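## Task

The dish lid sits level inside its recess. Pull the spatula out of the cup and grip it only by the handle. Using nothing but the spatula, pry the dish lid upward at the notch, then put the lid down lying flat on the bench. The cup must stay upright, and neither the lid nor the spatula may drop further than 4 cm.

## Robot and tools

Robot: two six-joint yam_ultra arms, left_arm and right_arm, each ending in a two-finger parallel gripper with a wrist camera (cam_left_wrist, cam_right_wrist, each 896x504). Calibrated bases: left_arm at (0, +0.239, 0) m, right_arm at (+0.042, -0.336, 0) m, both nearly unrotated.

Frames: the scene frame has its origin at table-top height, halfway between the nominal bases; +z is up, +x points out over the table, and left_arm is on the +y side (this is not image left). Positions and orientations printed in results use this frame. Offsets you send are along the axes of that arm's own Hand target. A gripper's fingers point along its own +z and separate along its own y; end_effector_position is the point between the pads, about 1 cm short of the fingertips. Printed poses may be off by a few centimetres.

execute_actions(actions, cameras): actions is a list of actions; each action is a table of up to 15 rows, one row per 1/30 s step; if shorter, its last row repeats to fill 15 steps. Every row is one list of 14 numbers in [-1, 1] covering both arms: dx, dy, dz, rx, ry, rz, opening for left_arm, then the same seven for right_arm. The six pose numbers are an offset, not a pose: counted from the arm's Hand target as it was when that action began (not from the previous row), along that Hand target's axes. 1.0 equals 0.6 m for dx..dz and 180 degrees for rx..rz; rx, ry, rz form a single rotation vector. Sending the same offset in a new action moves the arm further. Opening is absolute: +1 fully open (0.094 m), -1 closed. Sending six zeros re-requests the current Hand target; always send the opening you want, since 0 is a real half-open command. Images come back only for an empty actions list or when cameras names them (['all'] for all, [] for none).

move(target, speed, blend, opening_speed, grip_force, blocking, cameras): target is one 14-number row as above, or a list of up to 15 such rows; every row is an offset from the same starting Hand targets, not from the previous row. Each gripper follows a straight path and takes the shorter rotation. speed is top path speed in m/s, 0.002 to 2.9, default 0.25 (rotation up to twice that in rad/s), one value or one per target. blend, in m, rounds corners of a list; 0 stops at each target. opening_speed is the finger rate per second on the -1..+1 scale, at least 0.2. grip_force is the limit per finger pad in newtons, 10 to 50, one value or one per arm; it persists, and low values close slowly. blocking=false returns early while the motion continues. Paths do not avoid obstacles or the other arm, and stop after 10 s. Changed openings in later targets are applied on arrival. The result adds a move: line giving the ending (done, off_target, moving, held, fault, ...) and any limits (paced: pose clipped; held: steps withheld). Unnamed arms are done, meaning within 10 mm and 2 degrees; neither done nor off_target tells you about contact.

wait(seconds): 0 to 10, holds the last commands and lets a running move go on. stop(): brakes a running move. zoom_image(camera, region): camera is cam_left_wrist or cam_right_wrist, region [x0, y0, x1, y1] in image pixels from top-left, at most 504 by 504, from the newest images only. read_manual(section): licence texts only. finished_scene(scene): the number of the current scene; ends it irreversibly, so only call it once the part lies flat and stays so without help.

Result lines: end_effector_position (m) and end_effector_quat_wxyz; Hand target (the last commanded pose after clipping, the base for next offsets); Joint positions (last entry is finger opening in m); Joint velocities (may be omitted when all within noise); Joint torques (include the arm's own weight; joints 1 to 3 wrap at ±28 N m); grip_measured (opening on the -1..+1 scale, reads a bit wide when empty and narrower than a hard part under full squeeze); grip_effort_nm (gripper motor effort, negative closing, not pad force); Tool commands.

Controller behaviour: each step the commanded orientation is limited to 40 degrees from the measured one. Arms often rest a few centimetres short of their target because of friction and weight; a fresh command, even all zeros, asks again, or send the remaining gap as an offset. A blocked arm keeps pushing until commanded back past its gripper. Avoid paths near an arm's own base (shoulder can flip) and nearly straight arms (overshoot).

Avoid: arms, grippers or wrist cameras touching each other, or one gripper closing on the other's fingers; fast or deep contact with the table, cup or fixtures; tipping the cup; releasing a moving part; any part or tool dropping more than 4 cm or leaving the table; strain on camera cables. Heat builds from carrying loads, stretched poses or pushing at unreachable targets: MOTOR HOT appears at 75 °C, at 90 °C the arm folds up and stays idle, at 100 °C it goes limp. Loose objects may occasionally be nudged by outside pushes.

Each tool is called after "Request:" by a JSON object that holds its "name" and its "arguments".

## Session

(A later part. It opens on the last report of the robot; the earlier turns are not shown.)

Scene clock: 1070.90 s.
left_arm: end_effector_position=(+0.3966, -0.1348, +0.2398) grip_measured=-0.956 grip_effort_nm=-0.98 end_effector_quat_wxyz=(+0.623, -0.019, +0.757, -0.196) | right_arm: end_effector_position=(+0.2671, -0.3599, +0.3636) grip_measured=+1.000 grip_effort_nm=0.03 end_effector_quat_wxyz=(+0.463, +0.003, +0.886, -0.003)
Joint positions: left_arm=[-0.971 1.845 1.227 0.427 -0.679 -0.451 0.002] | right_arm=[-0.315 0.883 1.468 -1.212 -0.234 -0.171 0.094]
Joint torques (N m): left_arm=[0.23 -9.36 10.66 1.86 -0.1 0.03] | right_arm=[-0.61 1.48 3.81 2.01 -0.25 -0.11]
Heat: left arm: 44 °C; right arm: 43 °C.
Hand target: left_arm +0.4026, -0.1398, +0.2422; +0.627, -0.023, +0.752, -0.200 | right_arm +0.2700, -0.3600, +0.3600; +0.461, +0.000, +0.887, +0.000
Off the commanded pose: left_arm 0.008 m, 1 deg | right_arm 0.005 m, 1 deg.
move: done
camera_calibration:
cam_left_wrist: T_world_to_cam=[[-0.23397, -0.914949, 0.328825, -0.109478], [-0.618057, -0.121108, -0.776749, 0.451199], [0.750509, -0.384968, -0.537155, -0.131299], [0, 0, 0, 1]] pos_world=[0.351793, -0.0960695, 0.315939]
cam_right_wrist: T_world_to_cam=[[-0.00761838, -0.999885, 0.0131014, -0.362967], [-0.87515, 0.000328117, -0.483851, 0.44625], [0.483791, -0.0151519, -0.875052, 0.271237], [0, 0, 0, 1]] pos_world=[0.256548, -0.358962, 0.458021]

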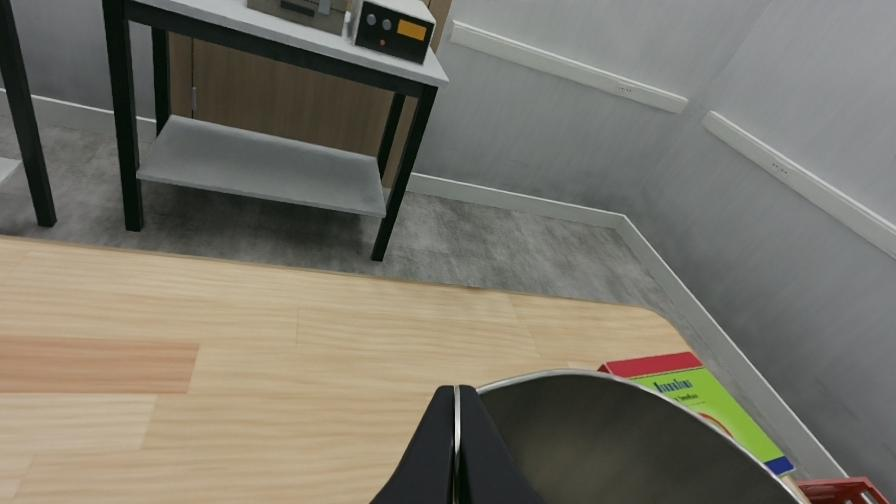

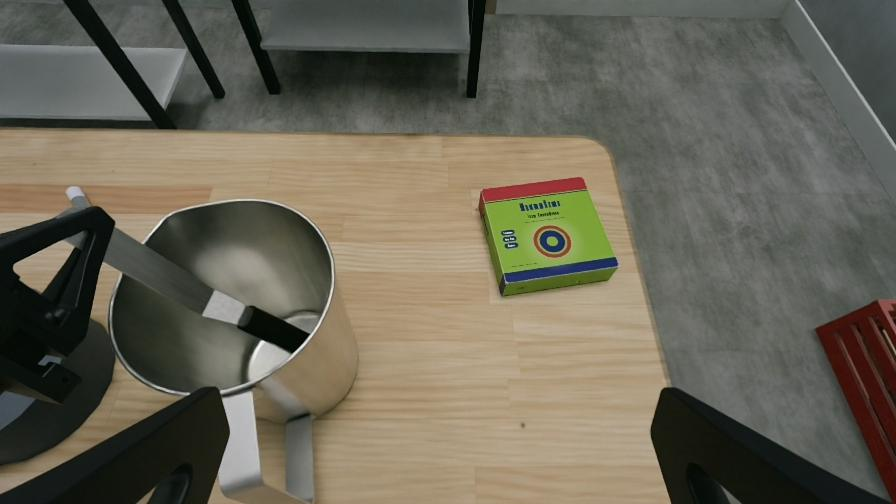

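Request:
{"name": "move", "arguments": {"target": [-0.3346,-0.1181,-0.0473,0,0,0,-1, 0,0,0,0,0,0,1], "cameras": ["cam_left_wrist","cam_right_wrist"], "speed": 0.12}}

Scene clock: 1095.70 s.
left_arm: end_effector_position=(+0.3985, -0.1382, +0.4560) grip_measured=-0.956 grip_effort_nm=-1.02 end_effector_quat_wxyz=(+0.627, -0.016, +0.753, -0.198) | right_arm: end_effector_position=(+0.2671, -0.3599, +0.3636) grip_measured=+1.000 grip_effort_nm=0.03 end_effector_quat_wxyz=(+0.463, +0.003, +0.886, -0.003)
Joint positions: left_arm=[-0.971 1.92 2.203 -0.457 -0.676 -0.437 0.002] | right_arm=[-0.315 0.883 1.468 -1.212 -0.234 -0.171 0.094]
Joint torques (N m): left_arm=[0.27 -9.77 10.37 1.61 -0.11 -0.11] | right_arm=[-0.61 1.48 3.81 2 -0.25 -0.11]
Heat: left arm: 44 °C; right arm: 43 °C.
Hand target: left_arm +0.4029, -0.1399, +0.4569; +0.627, -0.023, +0.752, -0.200 | right_arm +0.2700, -0.3600, +0.3600; +0.461, +0.000, +0.887, +0.000
Off the commanded pose: left_arm 0.005 m, 1 deg | right_arm 0.005 m, 1 deg.
move: done
camera_calibration:
cam_left_wrist: T_world_to_cam=[[-0.242438, -0.913862, 0.3257, -0.178316], [-0.608582, -0.118194, -0.784639, 0.620174], [0.755547, -0.388441, -0.527505, -0.0247479], [0, 0, 0, 1]] pos_world=[0.352895, -0.099268, 0.531635]
cam_right_wrist: T_world_to_cam=[[-0.00761838, -0.999885, 0.0131014, -0.362967], [-0.87515, 0.000328117, -0.483851, 0.44625], [0.483791, -0.0151519, -0.875052, 0.271237], [0, 0, 0, 1]] pos_world=[0.256548, -0.358962, 0.458021]

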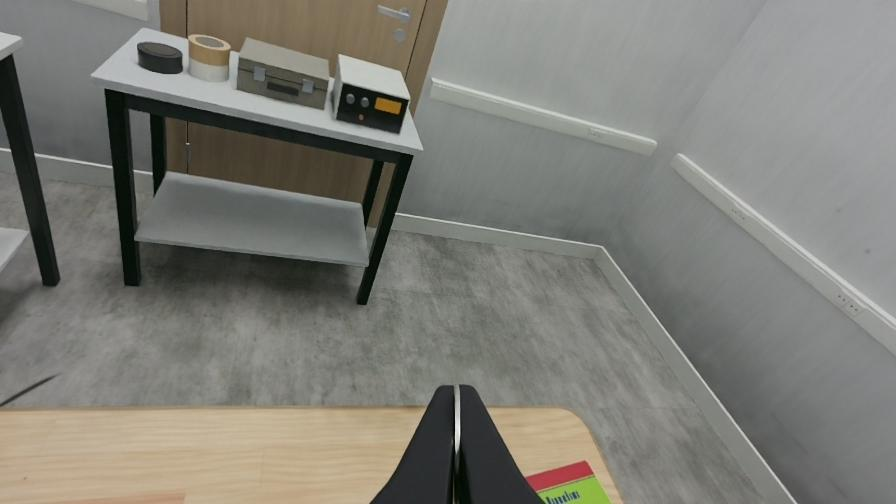

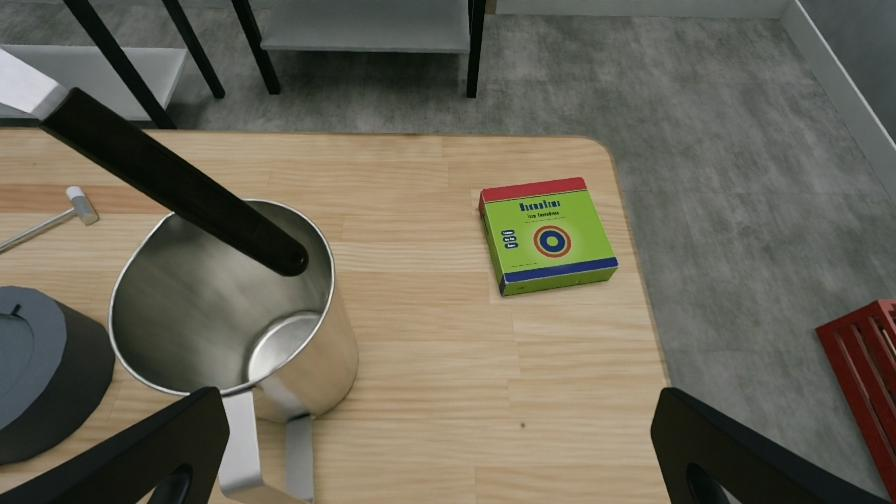

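Request:
{"name": "move", "arguments": {"target": [[-0.064,0.214,-0.068,-0.0179,-0.1028,-0.3946,-1, 0,0,0,0,0,0,1],[0.19,0.5415,-0.0862,-0.0179,-0.1028,-0.3946,-1, 0,0,0,0,0,0,1]], "cameras": ["cam_left_wrist","cam_right_wrist"], "speed": 0.2, "blend": [0.03,0]}}

Scene clock: 1261.80 s.
left_arm: end_effector_position=(+0.3998, +0.1386, +0.2441) grip_measured=-0.956 grip_effort_nm=-1.02 end_effector_quat_wxyz=(+0.495, -0.504, +0.510, -0.491) | right_arm: end_effector_position=(+0.2671, -0.3599, +0.3636) grip_measured=+1.000 grip_effort_nm=0.03 end_effector_quat_wxyz=(+0.463, +0.003, +0.886, -0.003)
Joint positions: left_arm=[-0.437 1.301 0.557 0.713 -0.43 -1.573 0.002] | right_arm=[-0.315 0.883 1.468 -1.211 -0.234 -0.171 0.094]
Joint torques (N m): left_arm=[0.2 -5.35 7.53 2.08 -0.02 0] | right_arm=[-0.61 1.5 3.79 2 -0.25 -0.11]
Heat: left arm: 41 °C; right arm: 43 °C.
Hand target: left_arm +0.3997, +0.1402, +0.2501; +0.500, -0.500, +0.500, -0.500 | right_arm +0.2700, -0.3600, +0.3600; +0.462, +0.000, +0.887, +0.000
Off the commanded pose: left_arm 0.006 m, 2 deg | right_arm 0.005 m, 1 deg.
move: done
camera_calibration:
cam_left_wrist: T_world_to_cam=[[0.0076779, -0.00504425, 0.999958, -0.246447], [-0.442711, -0.896664, -0.00112396, 0.337611], [0.896631, -0.442684, -0.00911764, -0.205428], [0, 0, 0, 1]] pos_world=[0.335549, 0.21054, 0.244943]
cam_right_wrist: T_world_to_cam=[[-0.00767225, -0.999884, 0.0131864, -0.362993], [-0.874976, 0.000328691, -0.484166, 0.446398], [0.484105, -0.0152524, -0.874877, 0.271128], [0, 0, 0, 1]] pos_world=[0.256549, -0.358962, 0.458121]

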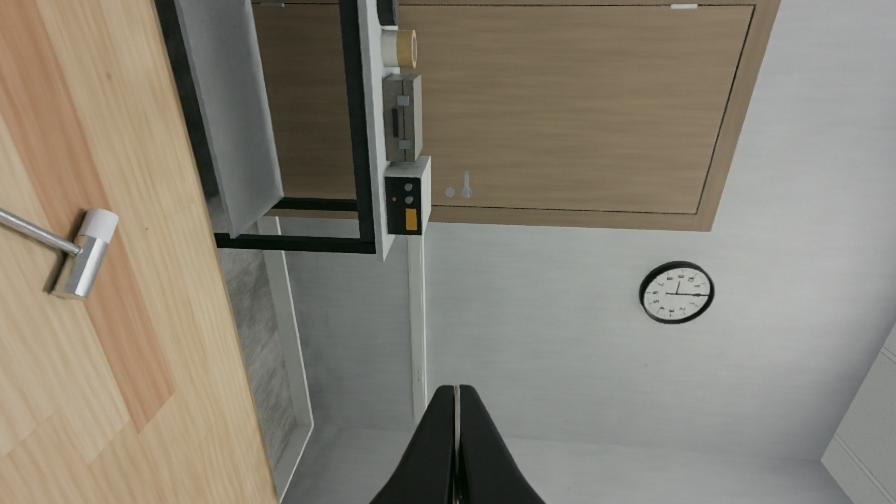

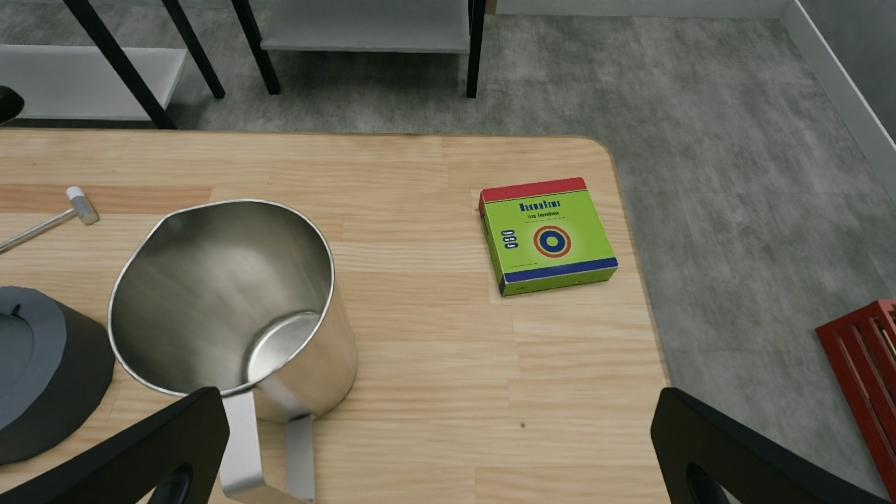

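Request:
{"name": "move", "arguments": {"target": [0,0,0,0,0,0,-1, 0.0307,0.4217,0.1132,-0.2059,-0.0148,0.3113,1], "cameras": ["cam_right_wrist"], "speed": 0.2}}

Scene clock: 1284.00 s.
left_arm: end_effector_position=(+0.3998, +0.1386, +0.2441) grip_measured=-0.956 grip_effort_nm=-1.02 end_effector_quat_wxyz=(+0.495, -0.504, +0.510, -0.491) | right_arm: end_effector_position=(+0.3146, -0.1070, +0.3157) grip_measured=+1.000 grip_effort_nm=0.02 end_effector_quat_wxyz=(+0.403, +0.267, +0.724, +0.492)
Joint positions: left_arm=[-0.437 1.301 0.557 0.714 -0.43 -1.573 0.002] | right_arm=[0.833 0.942 0.83 -0.091 0.312 1.301 0.094]
Joint torques (N m): left_arm=[0.24 -5.34 7.54 2.07 -0.03 0.02] | right_arm=[0.49 -1.26 5.46 2.18 0.22 -0.06]
Heat: left arm: 44 °C; right arm: 44 °C.
Hand target: left_arm +0.3997, +0.1402, +0.2501; +0.500, -0.500, +0.500, -0.500 | right_arm +0.3151, -0.1070, +0.3061; +0.404, +0.269, +0.728, +0.484
Off the commanded pose: left_arm 0.006 m, 2 deg | right_arm 0.010 m, 1 deg.
move: done
camera_calibration:
cam_right_wrist: T_world_to_cam=[[0.0101496, -0.382624, -0.923848, 0.247146], [-0.852652, 0.479338, -0.207892, 0.421739], [0.52238, 0.789831, -0.32138, 0.109452], [0, 0, 0, 1]] pos_world=[0.299913, -0.19404, 0.351177]
Images, in order (width x height): cam_right_wrist 896x504.

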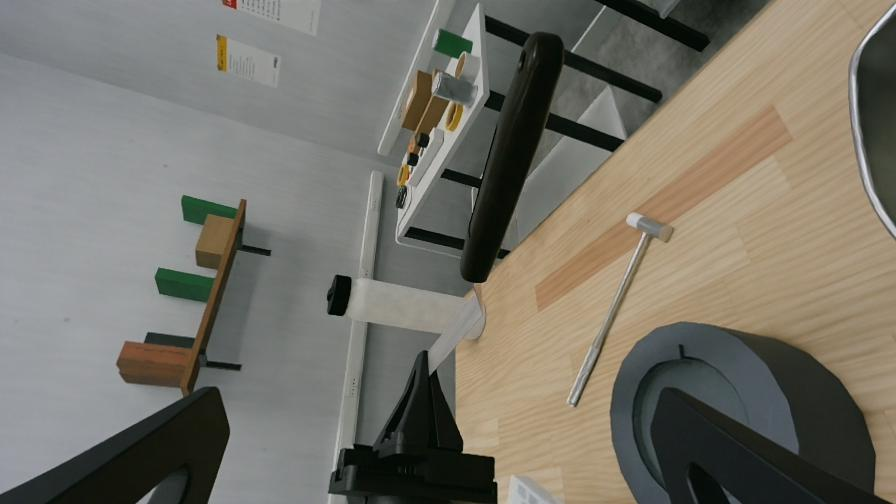

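Request:
{"name": "zoom_image", "arguments": {"camera": "cam_right_wrist", "region": [400, 10, 620, 420]}}

Scaled by 1.229.

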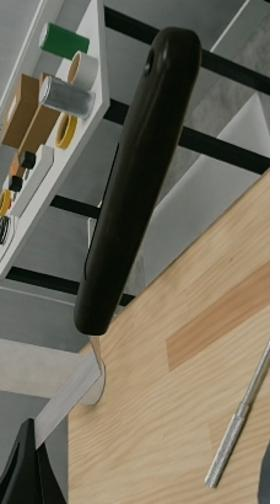

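Request:
{"name": "move", "arguments": {"target": [0,0,0,0,0,0,-1, -0.0273,-0.0372,0.09,-0.0114,0,0.018,1], "cameras": ["cam_right_wrist"], "speed": 0.15}}

Request:
{"name": "zoom_image", "arguments": {"camera": "cam_right_wrist", "region": [350, 0, 650, 400]}}

Scene clock: 1344.90 s.
left_arm: end_effector_position=(+0.3998, +0.1386, +0.2441) grip_measured=-0.956 grip_effort_nm=-1.02 end_effector_quat_wxyz=(+0.495, -0.504, +0.510, -0.491) | right_arm: end_effector_position=(+0.3682, -0.1006, +0.2896) grip_measured=+1.000 grip_effort_nm=0.02 end_effector_quat_wxyz=(+0.396, +0.280, +0.707, +0.514)
Joint positions: left_arm=[-0.437 1.301 0.557 0.714 -0.43 -1.573 0.002] | right_arm=[0.671 1.121 0.773 0.189 0.151 1.316 0.094]
Joint torques (N m): left_arm=[0.24 -5.31 7.56 2.07 -0.02 0.01] | right_arm=[-0.59 -2.7 5.65 2.2 0 -0.08]
Heat: left arm: 46 °C; right arm: 46 °C.
Hand target: left_arm +0.3997, +0.1402, +0.2501; +0.500, -0.500, +0.500, -0.500 | right_arm +0.3697, -0.1022, +0.2797; +0.395, +0.282, +0.712, +0.508
Off the commanded pose: left_arm 0.006 m, 2 deg | right_arm 0.010 m, 1 deg.
move: done
camera_calibration:
cam_right_wrist: T_world_to_cam=[[0.0111166, -0.32333, -0.946221, 0.237101], [-0.849318, 0.496391, -0.179598, 0.451207], [0.527765, 0.805639, -0.269092, 0.0524089], [0, 0, 0, 1]] pos_world=[0.352923, -0.189536, 0.319489]
Images, in order (width x height): cam_right_wrist 896x504.

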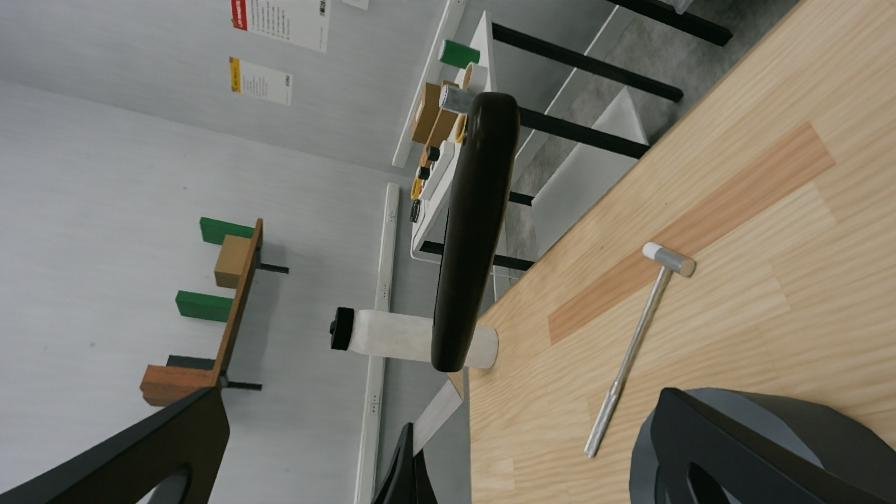

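Scaled by 1.260.

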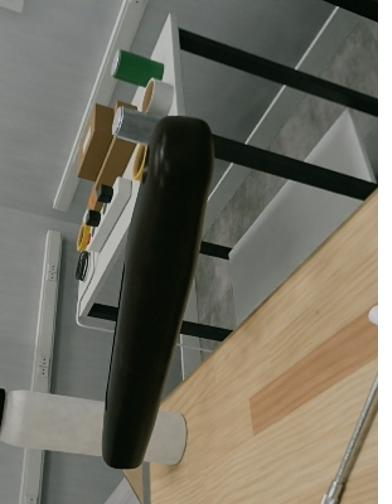

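Request:
{"name": "move", "arguments": {"target": [0,0,0,0,0,0,-1, -0.01,-0.0142,0.097,-0.0118,0,0.0189,1], "cameras": ["cam_right_wrist"], "speed": 0.12}}

Request:
{"name": "zoom_image", "arguments": {"camera": "cam_right_wrist", "region": [250, 150, 650, 504]}}

Scene clock: 1390.13 s.
left_arm: end_effector_position=(+0.3998, +0.1386, +0.2441) grip_measured=-0.956 grip_effort_nm=-1.03 end_effector_quat_wxyz=(+0.495, -0.504, +0.510, -0.491) | right_arm: end_effector_position=(+0.4148, -0.0829, +0.2515) grip_measured=+1.000 grip_effort_nm=0.03 end_effector_quat_wxyz=(+0.378, +0.298, +0.702, +0.524)
Joint positions: left_arm=[-0.437 1.301 0.557 0.714 -0.43 -1.573 0.002] | right_arm=[0.607 1.365 0.784 0.414 0.079 1.361 0.094]
Joint torques (N m): left_arm=[0.24 -5.31 7.57 2.07 -0.02 0.02] | right_arm=[-0.59 -3.95 9.39 2.21 -0.03 -0.06]
Heat: left arm: 46 °C; right arm: 44 °C.
Hand target: left_arm +0.3997, +0.1402, +0.2501; +0.500, -0.500, +0.500, -0.500 | right_arm +0.4221, -0.0806, +0.2632; +0.385, +0.296, +0.694, +0.532
Off the commanded pose: left_arm 0.006 m, 2 deg | right_arm 0.014 m, 2 deg.
move: off_target (right_arm)
camera_calibration:
cam_right_wrist: T_world_to_cam=[[-0.0229016, -0.281404, -0.959316, 0.227038], [-0.854642, 0.50338, -0.127258, 0.464684], [0.518712, 0.816958, -0.252028, 0.0036893], [0, 0, 0, 1]] pos_world=[0.400424, -0.173037, 0.277866]
Images, in order (width x height): cam_right_wrist 896x504.

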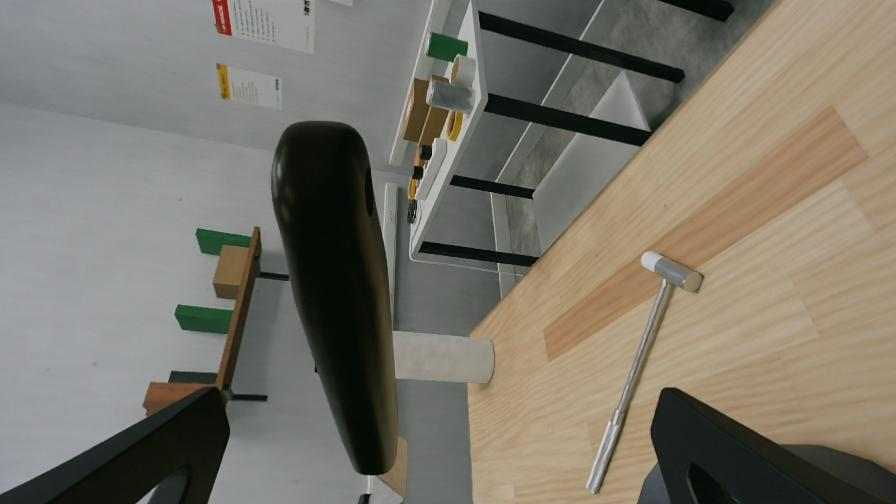

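Scaled by 1.260.

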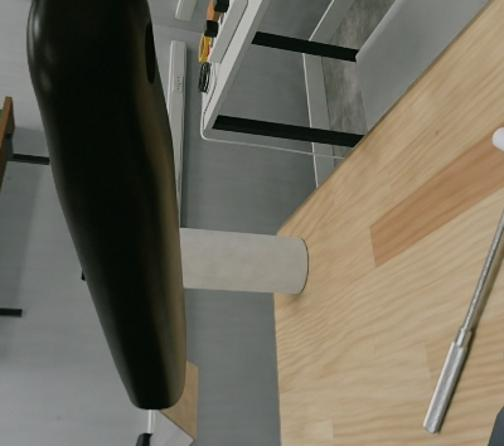

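Request:
{"name": "move", "arguments": {"target": [0,0,0,0,0,0,-1, -0.009,0.0338,0.0488,-0.0384,0.1256,0.0022,1], "cameras": ["cam_right_wrist"], "speed": 0.12}}

Scene clock: 1461.27 s.
left_arm: end_effector_position=(+0.3998, +0.1386, +0.2441) grip_measured=-0.956 grip_effort_nm=-1.02 end_effector_quat_wxyz=(+0.495, -0.504, +0.510, -0.491) | right_arm: end_effector_position=(+0.4422, -0.0661, +0.2710) grip_measured=+1.000 grip_effort_nm=0.03 end_effector_quat_wxyz=(+0.243, +0.177, +0.726, +0.618)
Joint positions: left_arm=[-0.437 1.301 0.557 0.714 -0.43 -1.573 0.002] | right_arm=[0.372 1.545 0.979 0.427 -0.563 1.36 0.094]
Joint torques (N m): left_arm=[0.27 -5.3 7.56 2.08 -0.02 0.01] | right_arm=[-0.49 -5.35 9.31 2.15 -0.09 -0.2]
Heat: left arm: 48 °C; right arm: 45 °C.
Hand target: left_arm +0.3997, +0.1402, +0.2501; +0.500, -0.500, +0.500, -0.500 | right_arm +0.4499, -0.0649, +0.2801; +0.257, +0.164, +0.721, +0.622
Off the commanded pose: left_arm 0.006 m, 2 deg | right_arm 0.012 m, 2 deg.
move: off_target (right_arm)
camera_calibration:
cam_right_wrist: T_world_to_cam=[[0.048078, -0.181808, -0.982158, 0.232528], [-0.987385, 0.139863, -0.0742239, 0.50252], [0.150862, 0.973337, -0.17279, 0.132299], [0, 0, 0, 1]] pos_world=[0.465042, -0.15678, 0.288538]
Images, in order (width x height): cam_right_wrist 896x504.

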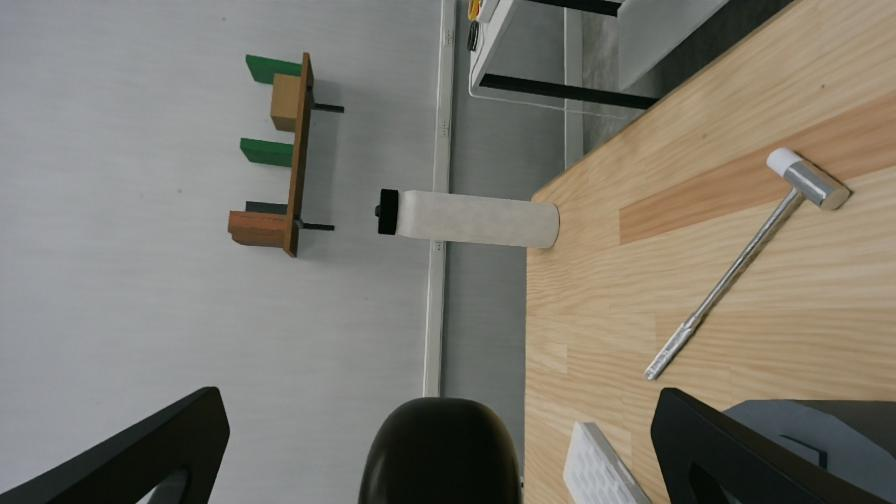

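Request:
{"name": "move", "arguments": {"target": [0,0,0,0,0,0,-1, 0,0,0,0,0,0,-1], "cameras": ["cam_right_wrist"], "opening_speed": 0.5}}

Scene clock: 1487.10 s.
left_arm: end_effector_position=(+0.3998, +0.1385, +0.2466) grip_measured=-0.956 grip_effort_nm=-1.02 end_effector_quat_wxyz=(+0.500, -0.498, +0.511, -0.491) | right_arm: end_effector_position=(+0.4426, -0.0658, +0.2685) grip_measured=-0.645 grip_effort_nm=-1.00 end_effector_quat_wxyz=(+0.247, +0.171, +0.729, +0.615)
Joint positions: left_arm=[-0.437 1.301 0.557 0.724 -0.43 -1.559 0.002] | right_arm=[0.372 1.549 0.979 0.425 -0.565 1.341 0.017]
Joint torques (N m): left_arm=[0.25 -5.29 7.51 1.97 -0.02 -0.13] | right_arm=[-0.5 -5.81 9.31 2.16 -0.11 -0.03]
Heat: left arm: 48 °C; right arm: 46 °C.
Hand target: left_arm +0.3997, +0.1402, +0.2501; +0.500, -0.500, +0.500, -0.500 | right_arm +0.4499, -0.0649, +0.2801; +0.256, +0.164, +0.721, +0.622
Off the commanded pose: left_arm 0.004 m, 2 deg | right_arm 0.014 m, 2 deg.
move: off_target (right_arm)
camera_calibration:
cam_right_wrist: T_world_to_cam=[[0.0576905, -0.194402, -0.979224, 0.224241], [-0.987118, 0.135511, -0.0850581, 0.505135], [0.149231, 0.971517, -0.18408, 0.135068], [0, 0, 0, 1]] pos_world=[0.465535, -0.15608, 0.287411]
Images, in order (width x height): cam_right_wrist 896x504.

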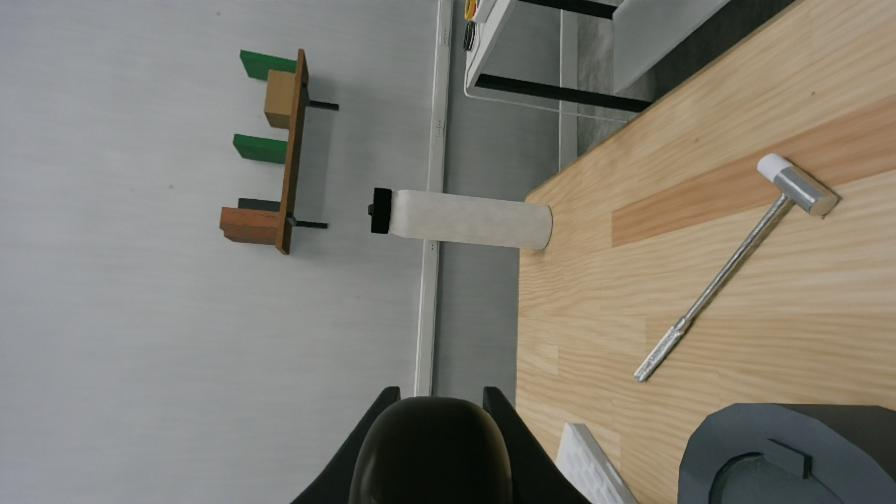

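Request:
{"name": "move", "arguments": {"target": [0,0,0,0,0,0,-0.3, 0,0,0,0,0,0,-1], "cameras": ["cam_left_wrist","cam_right_wrist"], "opening_speed": 0.5}}

Scene clock: 1497.80 s.
left_arm: end_effector_position=(+0.3999, +0.1383, +0.2489) grip_measured=-0.303 grip_effort_nm=0.15 end_effector_quat_wxyz=(+0.497, -0.501, +0.504, -0.498) | right_arm: end_effector_position=(+0.4426, -0.0658, +0.2685) grip_measured=-0.648 grip_effort_nm=-1.00 end_effector_quat_wxyz=(+0.245, +0.172, +0.729, +0.615)
Joint positions: left_arm=[-0.437 1.301 0.557 0.734 -0.429 -1.573 0.033] | right_arm=[0.372 1.549 0.979 0.425 -0.565 1.345 0.017]
Joint torques (N m): left_arm=[0.24 -5.27 7.54 1.88 -0.03 0.01] | right_arm=[-0.5 -5.81 9.29 2.16 -0.1 -0.07]
Heat: left arm: 48 °C; right arm: 47 °C.
Hand target: left_arm +0.3997, +0.1403, +0.2501; +0.500, -0.500, +0.500, -0.500 | right_arm +0.4499, -0.0649, +0.2801; +0.257, +0.164, +0.721, +0.622
Off the commanded pose: left_arm 0.002 m, 1 deg | right_arm 0.014 m, 2 deg.
move: off_target (right_arm)
camera_calibration:
cam_left_wrist: T_world_to_cam=[[-0.0109707, 0.00282074, 0.999936, -0.244932], [-0.443674, -0.896185, -0.00233964, 0.338138], [0.896121, -0.443671, 0.0110832, -0.210258], [0, 0, 0, 1]] pos_world=[0.335752, 0.210439, 0.248037]
cam_right_wrist: T_world_to_cam=[[0.0545374, -0.192304, -0.979819, 0.225913], [-0.987327, 0.136077, -0.0816624, 0.504421], [0.149034, 0.971855, -0.182445, 0.134674], [0, 0, 0, 1]] pos_world=[0.465636, -0.15608, 0.287117]

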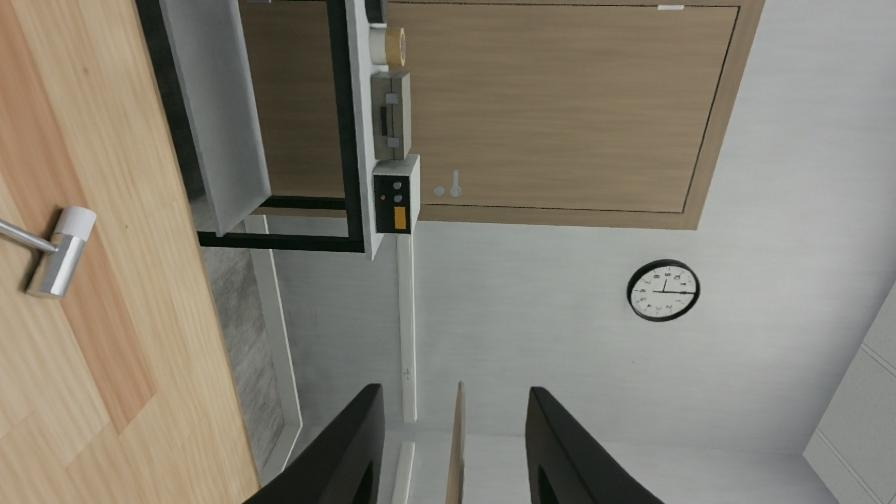

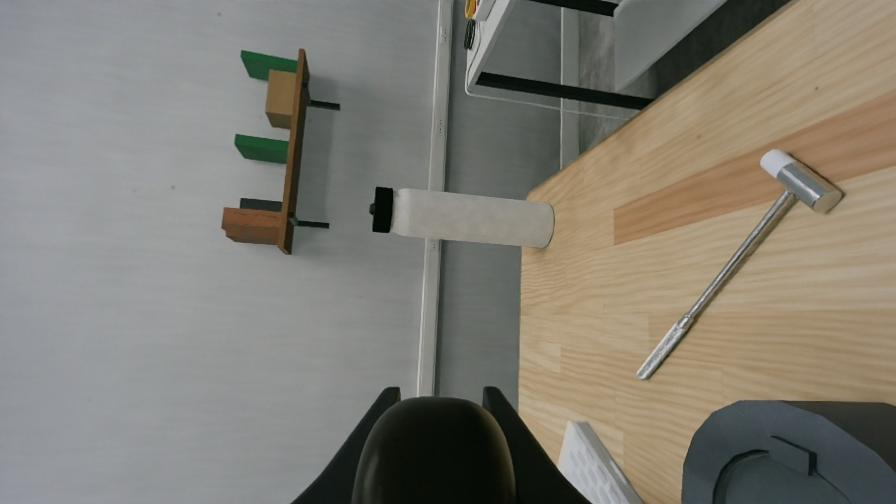

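Request:
{"name": "move", "arguments": {"target": [0,0,-0.145,0,0,0,-0.3, 0,0,0,0,0,0,-1], "cameras": ["cam_left_wrist"], "speed": 0.15}}

Request:
{"name": "zoom_image", "arguments": {"camera": "cam_left_wrist", "region": [350, 150, 700, 504]}}

Scene clock: 1504.23 s.
left_arm: end_effector_position=(+0.3155, +0.1372, +0.2560) grip_measured=-0.303 grip_effort_nm=0.15 end_effector_quat_wxyz=(+0.498, -0.496, +0.495, -0.510) | right_arm: end_effector_position=(+0.4426, -0.0658, +0.2685) grip_measured=-0.648 grip_effort_nm=-1.00 end_effector_quat_wxyz=(+0.245, +0.172, +0.729, +0.615)
Joint positions: left_arm=[-0.648 0.903 0.364 0.559 -0.633 -1.573 0.033] | right_arm=[0.372 1.549 0.979 0.425 -0.565 1.345 0.017]
Joint torques (N m): left_arm=[-0.51 -3.03 7.5 1.44 -0.15 0.01] | right_arm=[-0.49 -5.81 9.29 2.17 -0.1 -0.07]
Heat: left arm: 47 °C; right arm: 47 °C.
Hand target: left_arm +0.3127, +0.1403, +0.2502; +0.500, -0.500, +0.500, -0.500 | right_arm +0.4499, -0.0649, +0.2801; +0.257, +0.164, +0.721, +0.622
Off the commanded pose: left_arm 0.007 m, 1 deg | right_arm 0.014 m, 2 deg.
move: off_target (right_arm)
camera_calibration:
cam_left_wrist: T_world_to_cam=[[-0.0364156, 0.019488, 0.999147, -0.247026], [-0.450091, -0.892982, 0.00101293, 0.300441], [0.89224, -0.44967, 0.0412899, -0.140911], [0, 0, 0, 1]] pos_world=[0.251956, 0.209739, 0.25233]
Images, in order (width x height): cam_left_wrist 896x504.

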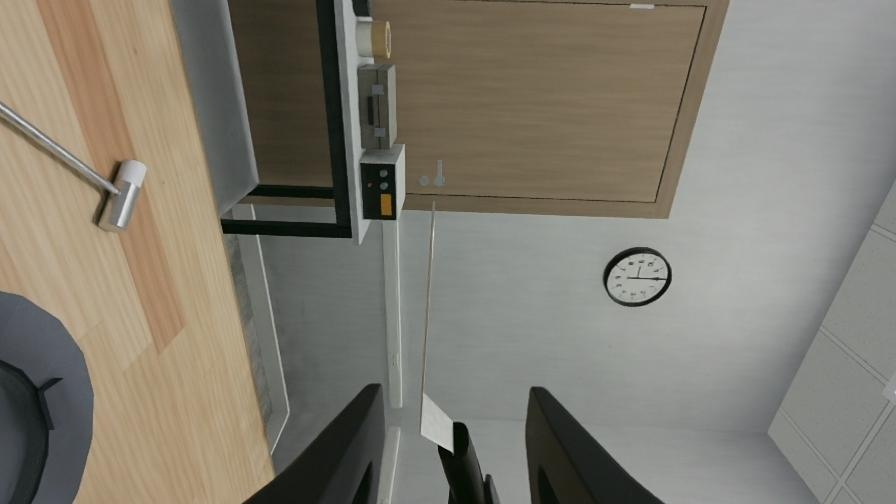

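Scaled by 1.424.

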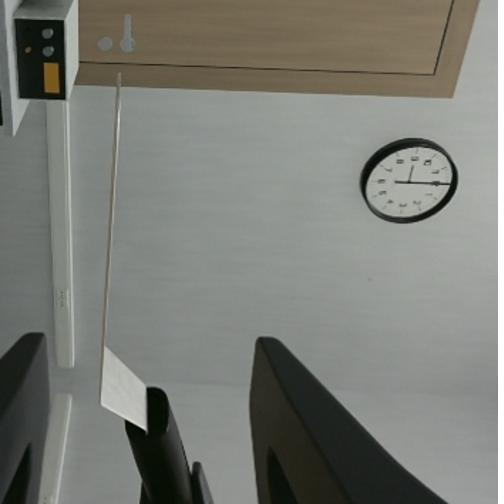

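Request:
{"name": "move", "arguments": {"target": [-0.0112,0.1203,-0.0612,0.147,0.4652,0.5484,-0.7, 0,0,0,0,0,0,-1], "cameras": ["cam_left_wrist"], "speed": 0.25}}

Scene clock: 1641.93 s.
left_arm: end_effector_position=(+0.2742, +0.1497, +0.1731) grip_measured=-0.697 grip_effort_nm=-0.13 end_effector_quat_wxyz=(+0.345, +0.514, +0.748, -0.237) | right_arm: end_effector_position=(+0.4426, -0.0658, +0.2685) grip_measured=-0.648 grip_effort_nm=-1.00 end_effector_quat_wxyz=(+0.245, +0.172, +0.729, +0.615)
Joint positions: left_arm=[0.162 1.342 1.034 -1.031 0.84 1.265 0.014] | right_arm=[0.372 1.549 0.979 0.425 -0.565 1.345 0.017]
Joint torques (N m): left_arm=[-0.64 -3.74 9.74 0.4 0.48 0.11] | right_arm=[-0.5 -5.82 9.29 2.16 -0.11 -0.07]
Heat: left arm: 42 °C; right arm: 48 °C.
Hand target: left_arm +0.2758, +0.1470, +0.1780; +0.346, +0.520, +0.742, -0.243 | right_arm +0.4499, -0.0649, +0.2801; +0.257, +0.164, +0.721, +0.622
Off the commanded pose: left_arm 0.006 m, 1 deg | right_arm 0.014 m, 2 deg.
move: off_target (right_arm)
camera_calibration:
cam_left_wrist: T_world_to_cam=[[-0.937681, -0.347081, 0.0169877, 0.306085], [-0.324852, 0.858171, -0.39751, 0.0654961], [0.12339, -0.378256, -0.917441, 0.271016], [0, 0, 0, 1]] pos_world=[0.274846, 0.152543, 0.269477]
Images, in order (width x height): cam_left_wrist 896x504.

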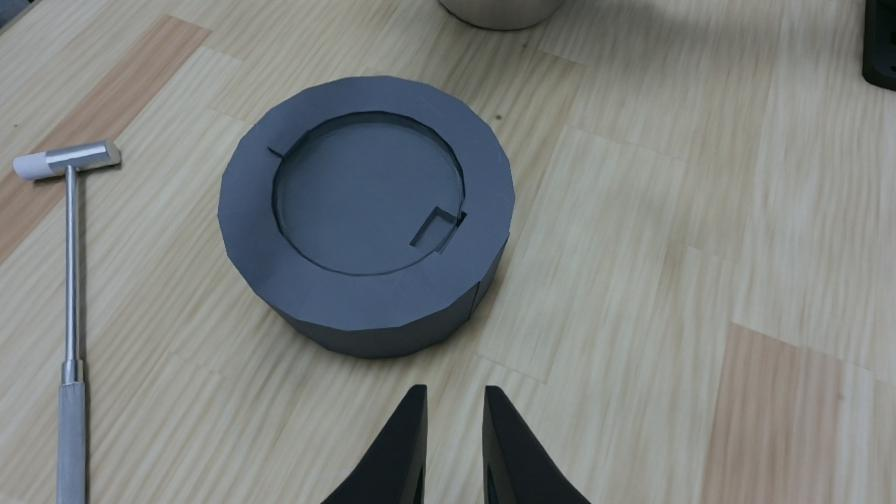

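Request:
{"name": "move", "arguments": {"target": [0,0,0,0,0,0,-0.7, 0.1698,0.1737,-0.0815,0.0866,0.2303,-0.6186,-1], "cameras": ["all"], "speed": 0.2}}

Scene clock: 1687.23 s.
left_arm: end_effector_position=(+0.2741, +0.1498, +0.1730) grip_measured=-0.697 grip_effort_nm=-0.13 end_effector_quat_wxyz=(+0.345, +0.514, +0.748, -0.237) | right_arm: end_effector_position=(+0.3299, -0.0331, +0.3671) grip_measured=-0.648 grip_effort_nm=-1.00 end_effector_quat_wxyz=(-0.394, +0.652, -0.644, -0.074)
Joint positions: left_arm=[0.162 1.342 1.034 -1.032 0.84 1.265 0.014] | right_arm=[0.712 1.644 2.072 -1.189 -0.18 -0.775 0.017]
Joint torques (N m): left_arm=[-0.66 -3.73 9.78 0.38 0.48 0.12] | right_arm=[0.35 -5.09 7.88 1.63 -0.05 -0.13]
Heat: left arm: 38 °C; right arm: 47 °C.
Hand target: left_arm +0.2758, +0.1470, +0.1780; +0.346, +0.520, +0.743, -0.243 | right_arm +0.3303, -0.0299, +0.3701; -0.394, +0.655, -0.641, -0.074
Off the commanded pose: left_arm 0.006 m, 1 deg | right_arm 0.004 m, 1 deg.
move: done
camera_calibration:
cam_left_wrist: T_world_to_cam=[[-0.937737, -0.346932, 0.0169675, 0.305989], [-0.324768, 0.858411, -0.39706, 0.0652831], [0.123188, -0.377849, -0.917636, 0.271075], [0, 0, 0, 1]] pos_world=[0.274746, 0.152543, 0.269477]
cam_right_wrist: T_world_to_cam=[[0.893975, -0.136431, 0.426844, -0.45658], [-0.0341179, -0.970485, -0.238737, 0.103303], [0.446817, 0.198862, -0.872243, 0.267187], [0, 0, 0, 1]] pos_world=[0.292312, -0.0151708, 0.452603]

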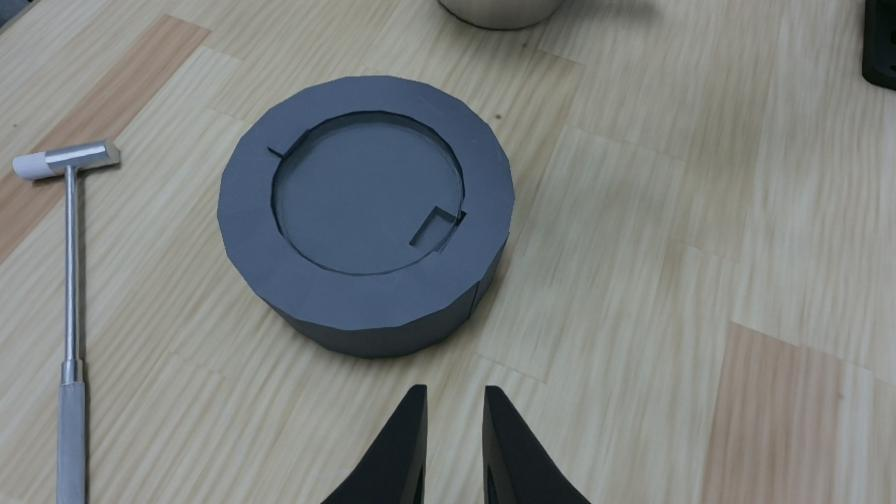

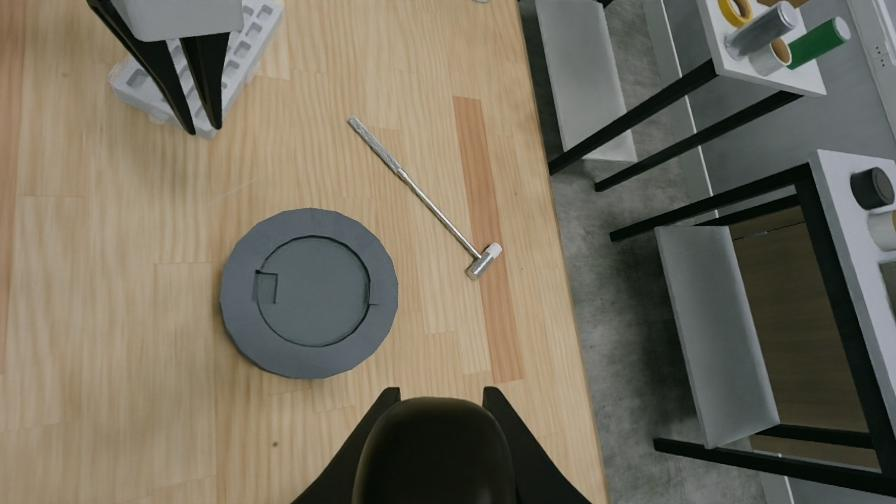

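Request:
{"name": "zoom_image", "arguments": {"camera": "cam_right_wrist", "region": [200, 190, 420, 390]}}

Request:
{"name": "zoom_image", "arguments": {"camera": "cam_left_wrist", "region": [380, 180, 520, 280]}}

Scaled by 2.291.

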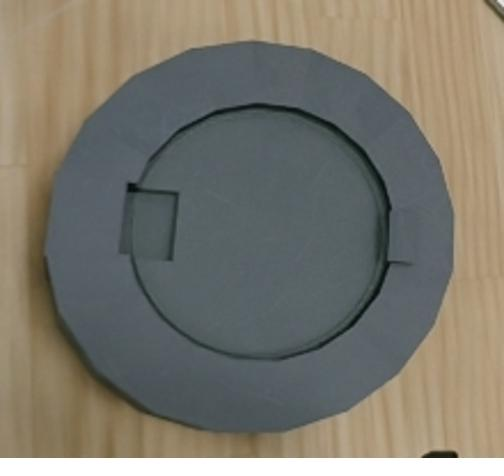

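Scaled by 3.600.

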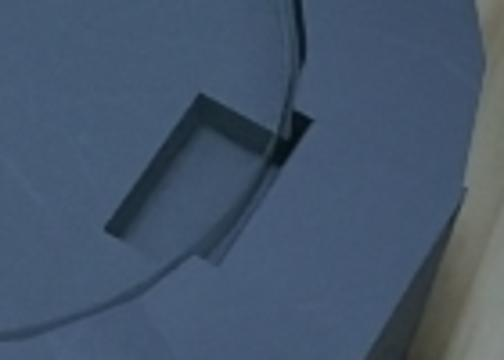

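Request:
{"name": "move", "arguments": {"target": [0,0,0,0,0,0,-0.7, -0.0747,0.2108,0.0877,-0.0147,-0.0221,-0.0146,-1], "cameras": ["all"], "speed": 0.15}}

Scene clock: 1769.17 s.
left_arm: end_effector_position=(+0.2741, +0.1498, +0.1730) grip_measured=-0.697 grip_effort_nm=-0.13 end_effector_quat_wxyz=(+0.345, +0.514, +0.748, -0.237) | right_arm: end_effector_position=(+0.2322, +0.0569, +0.2969) grip_measured=-0.648 grip_effort_nm=-1.00 end_effector_quat_wxyz=(-0.385, +0.685, -0.611, -0.097)
Joint positions: left_arm=[0.162 1.342 1.034 -1.032 0.84 1.265 0.014] | right_arm=[1.111 1.559 1.668 -0.864 0.03 -0.567 0.017]
Joint torques (N m): left_arm=[-0.62 -3.71 9.77 0.39 0.48 0.12] | right_arm=[0.1 -9.73 5.15 1.98 0.09 0.03]
Heat: left arm: 36 °C; right arm: 42 °C.
Hand target: left_arm +0.2758, +0.1470, +0.1780; +0.346, +0.520, +0.743, -0.243 | right_arm +0.2307, +0.0538, +0.3078; -0.403, +0.675, -0.609, -0.102
Off the commanded pose: left_arm 0.006 m, 1 deg | right_arm 0.012 m, 2 deg.
move: off_target (right_arm)
camera_calibration:
cam_left_wrist: T_world_to_cam=[[-0.937737, -0.346932, 0.0169675, 0.305989], [-0.324768, 0.858411, -0.39706, 0.0652831], [0.123188, -0.377849, -0.917636, 0.271075], [0, 0, 0, 1]] pos_world=[0.274746, 0.152543, 0.269477]
cam_right_wrist: T_world_to_cam=[[0.907961, -0.0407819, 0.417066, -0.332754], [0.0646494, -0.969706, -0.235563, 0.146624], [0.414039, 0.240845, -0.877819, 0.238641], [0, 0, 0, 1]] pos_world=[0.193842, 0.0711366, 0.382804]

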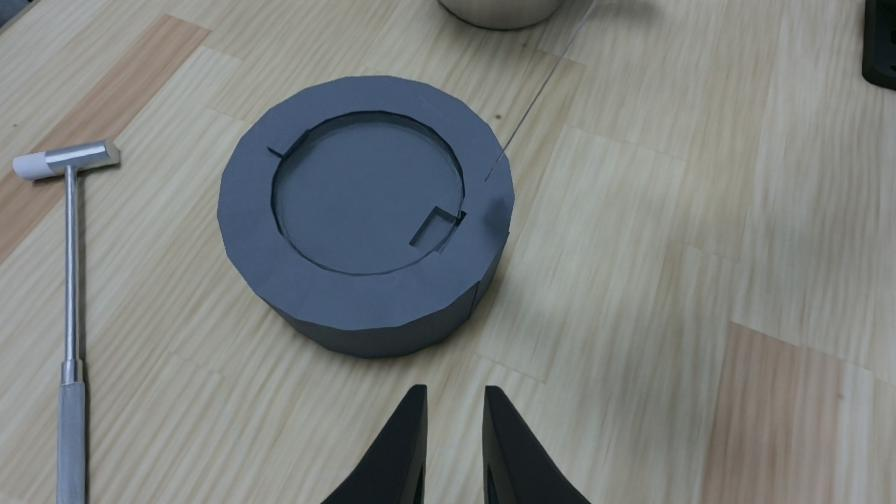

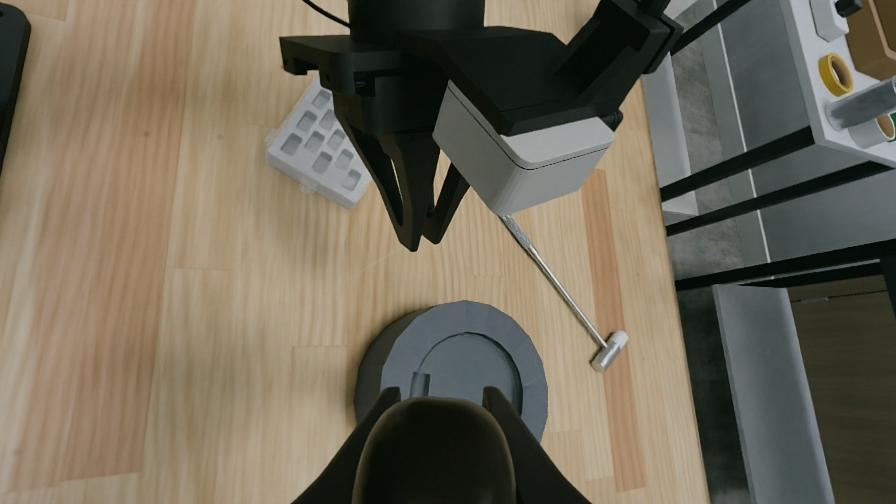

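Request:
{"name": "zoom_image", "arguments": {"camera": "cam_left_wrist", "region": [420, 100, 600, 260]}}

Request:
{"name": "zoom_image", "arguments": {"camera": "cam_right_wrist", "region": [330, 280, 570, 450]}}

Scaled by 2.800.

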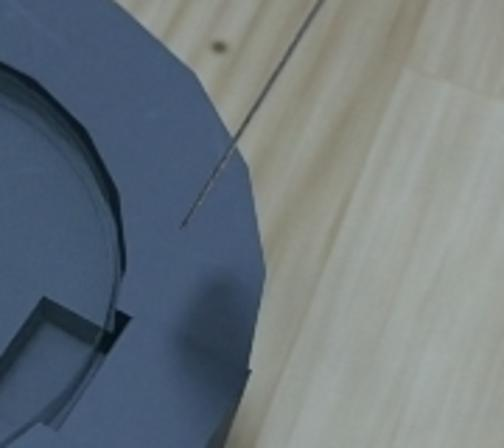

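Scaled by 2.100.

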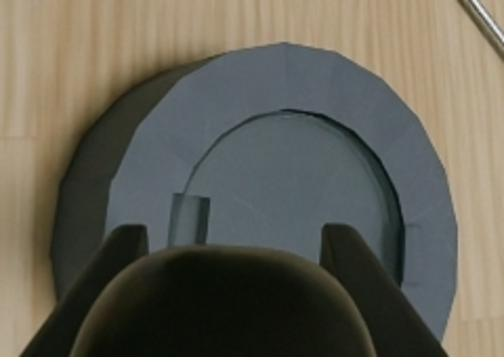

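Request:
{"name": "zoom_image", "arguments": {"camera": "cam_left_wrist", "region": [425, 195, 485, 265]}}

Scaled by 7.200.

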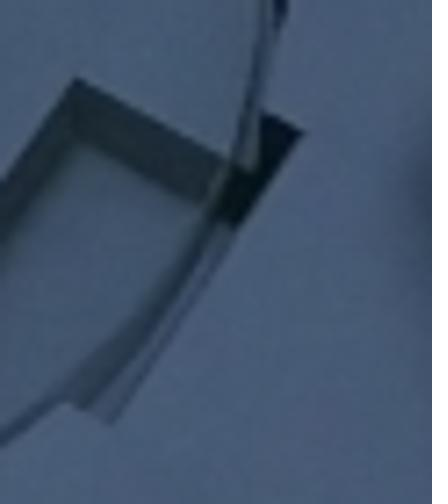

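Request:
{"name": "move", "arguments": {"target": [0.0627,-0.0788,0.0553,-0.1276,-0.0873,-0.0798,-0.7, 0,0,0,0,0,0,-1], "cameras": ["all"], "speed": 0.15}}

Request:
{"name": "zoom_image", "arguments": {"camera": "cam_left_wrist", "region": [350, 80, 600, 330]}}

Scene clock: 1927.20 s.
left_arm: end_effector_position=(+0.2325, +0.1309, +0.1288) grip_measured=-0.697 grip_effort_nm=-0.13 end_effector_quat_wxyz=(+0.501, +0.305, +0.784, -0.201) | right_arm: end_effector_position=(+0.2323, +0.0569, +0.2970) grip_measured=-0.648 grip_effort_nm=-1.00 end_effector_quat_wxyz=(-0.385, +0.685, -0.611, -0.097)
Joint positions: left_arm=[0.019 0.602 0.258 -0.226 0.689 0.377 0.014] | right_arm=[1.111 1.559 1.668 -0.864 0.031 -0.567 0.017]
Joint torques (N m): left_arm=[-0.64 -0.42 7.12 1.7 0.17 -0.05] | right_arm=[0.13 -9.73 5.15 2 0.07 0.04]
Heat: left arm: 36 °C; right arm: 42 °C.
Hand target: left_arm +0.2318, +0.1296, +0.1280; +0.506, +0.307, +0.780, -0.200 | right_arm +0.2307, +0.0538, +0.3078; -0.403, +0.676, -0.609, -0.102
Off the commanded pose: left_arm 0.002 m, 1 deg | right_arm 0.011 m, 2 deg.
move: off_target (right_arm)
camera_calibration:
cam_left_wrist: T_world_to_cam=[[-0.692056, -0.721506, 0.0220704, 0.252498], [-0.568154, 0.525594, -0.633207, 0.180953], [0.445263, -0.450754, -0.773667, 0.144607], [0, 0, 0, 1]] pos_world=[0.213164, 0.152254, 0.220886]
cam_right_wrist: T_world_to_cam=[[0.907776, -0.0411633, 0.41743, -0.332922], [0.0644214, -0.969684, -0.235718, 0.14672], [0.414478, 0.240871, -0.877604, 0.238431], [0, 0, 0, 1]] pos_world=[0.193942, 0.0711369, 0.382804]

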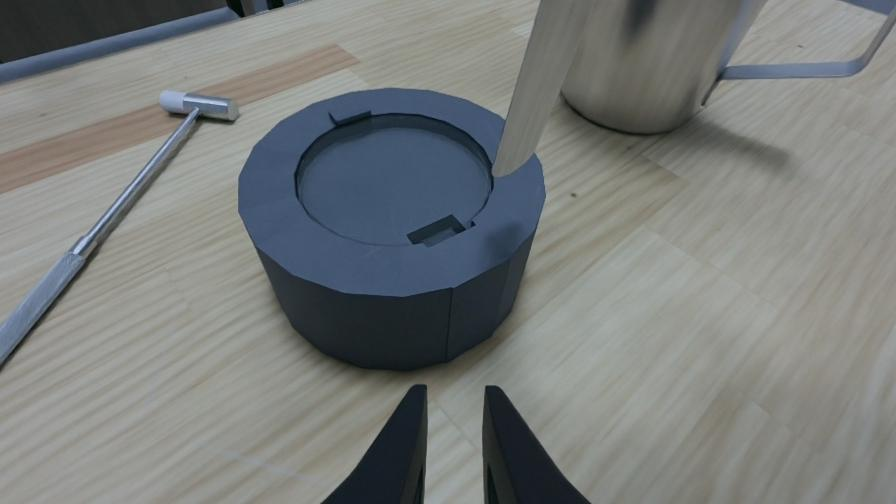

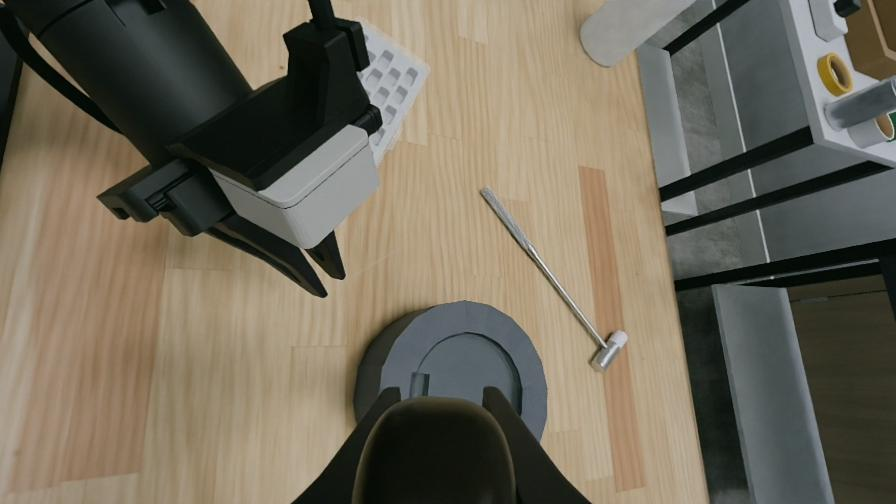

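Scaled by 2.016.

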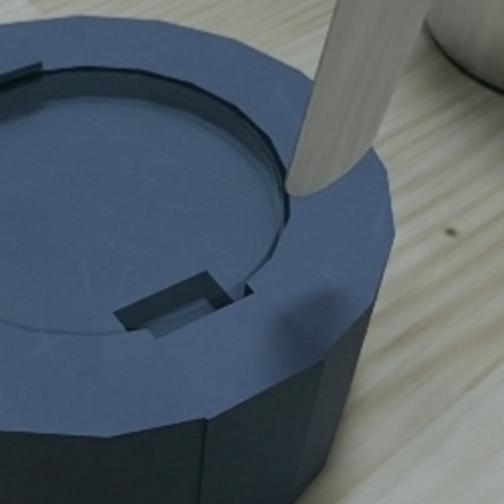

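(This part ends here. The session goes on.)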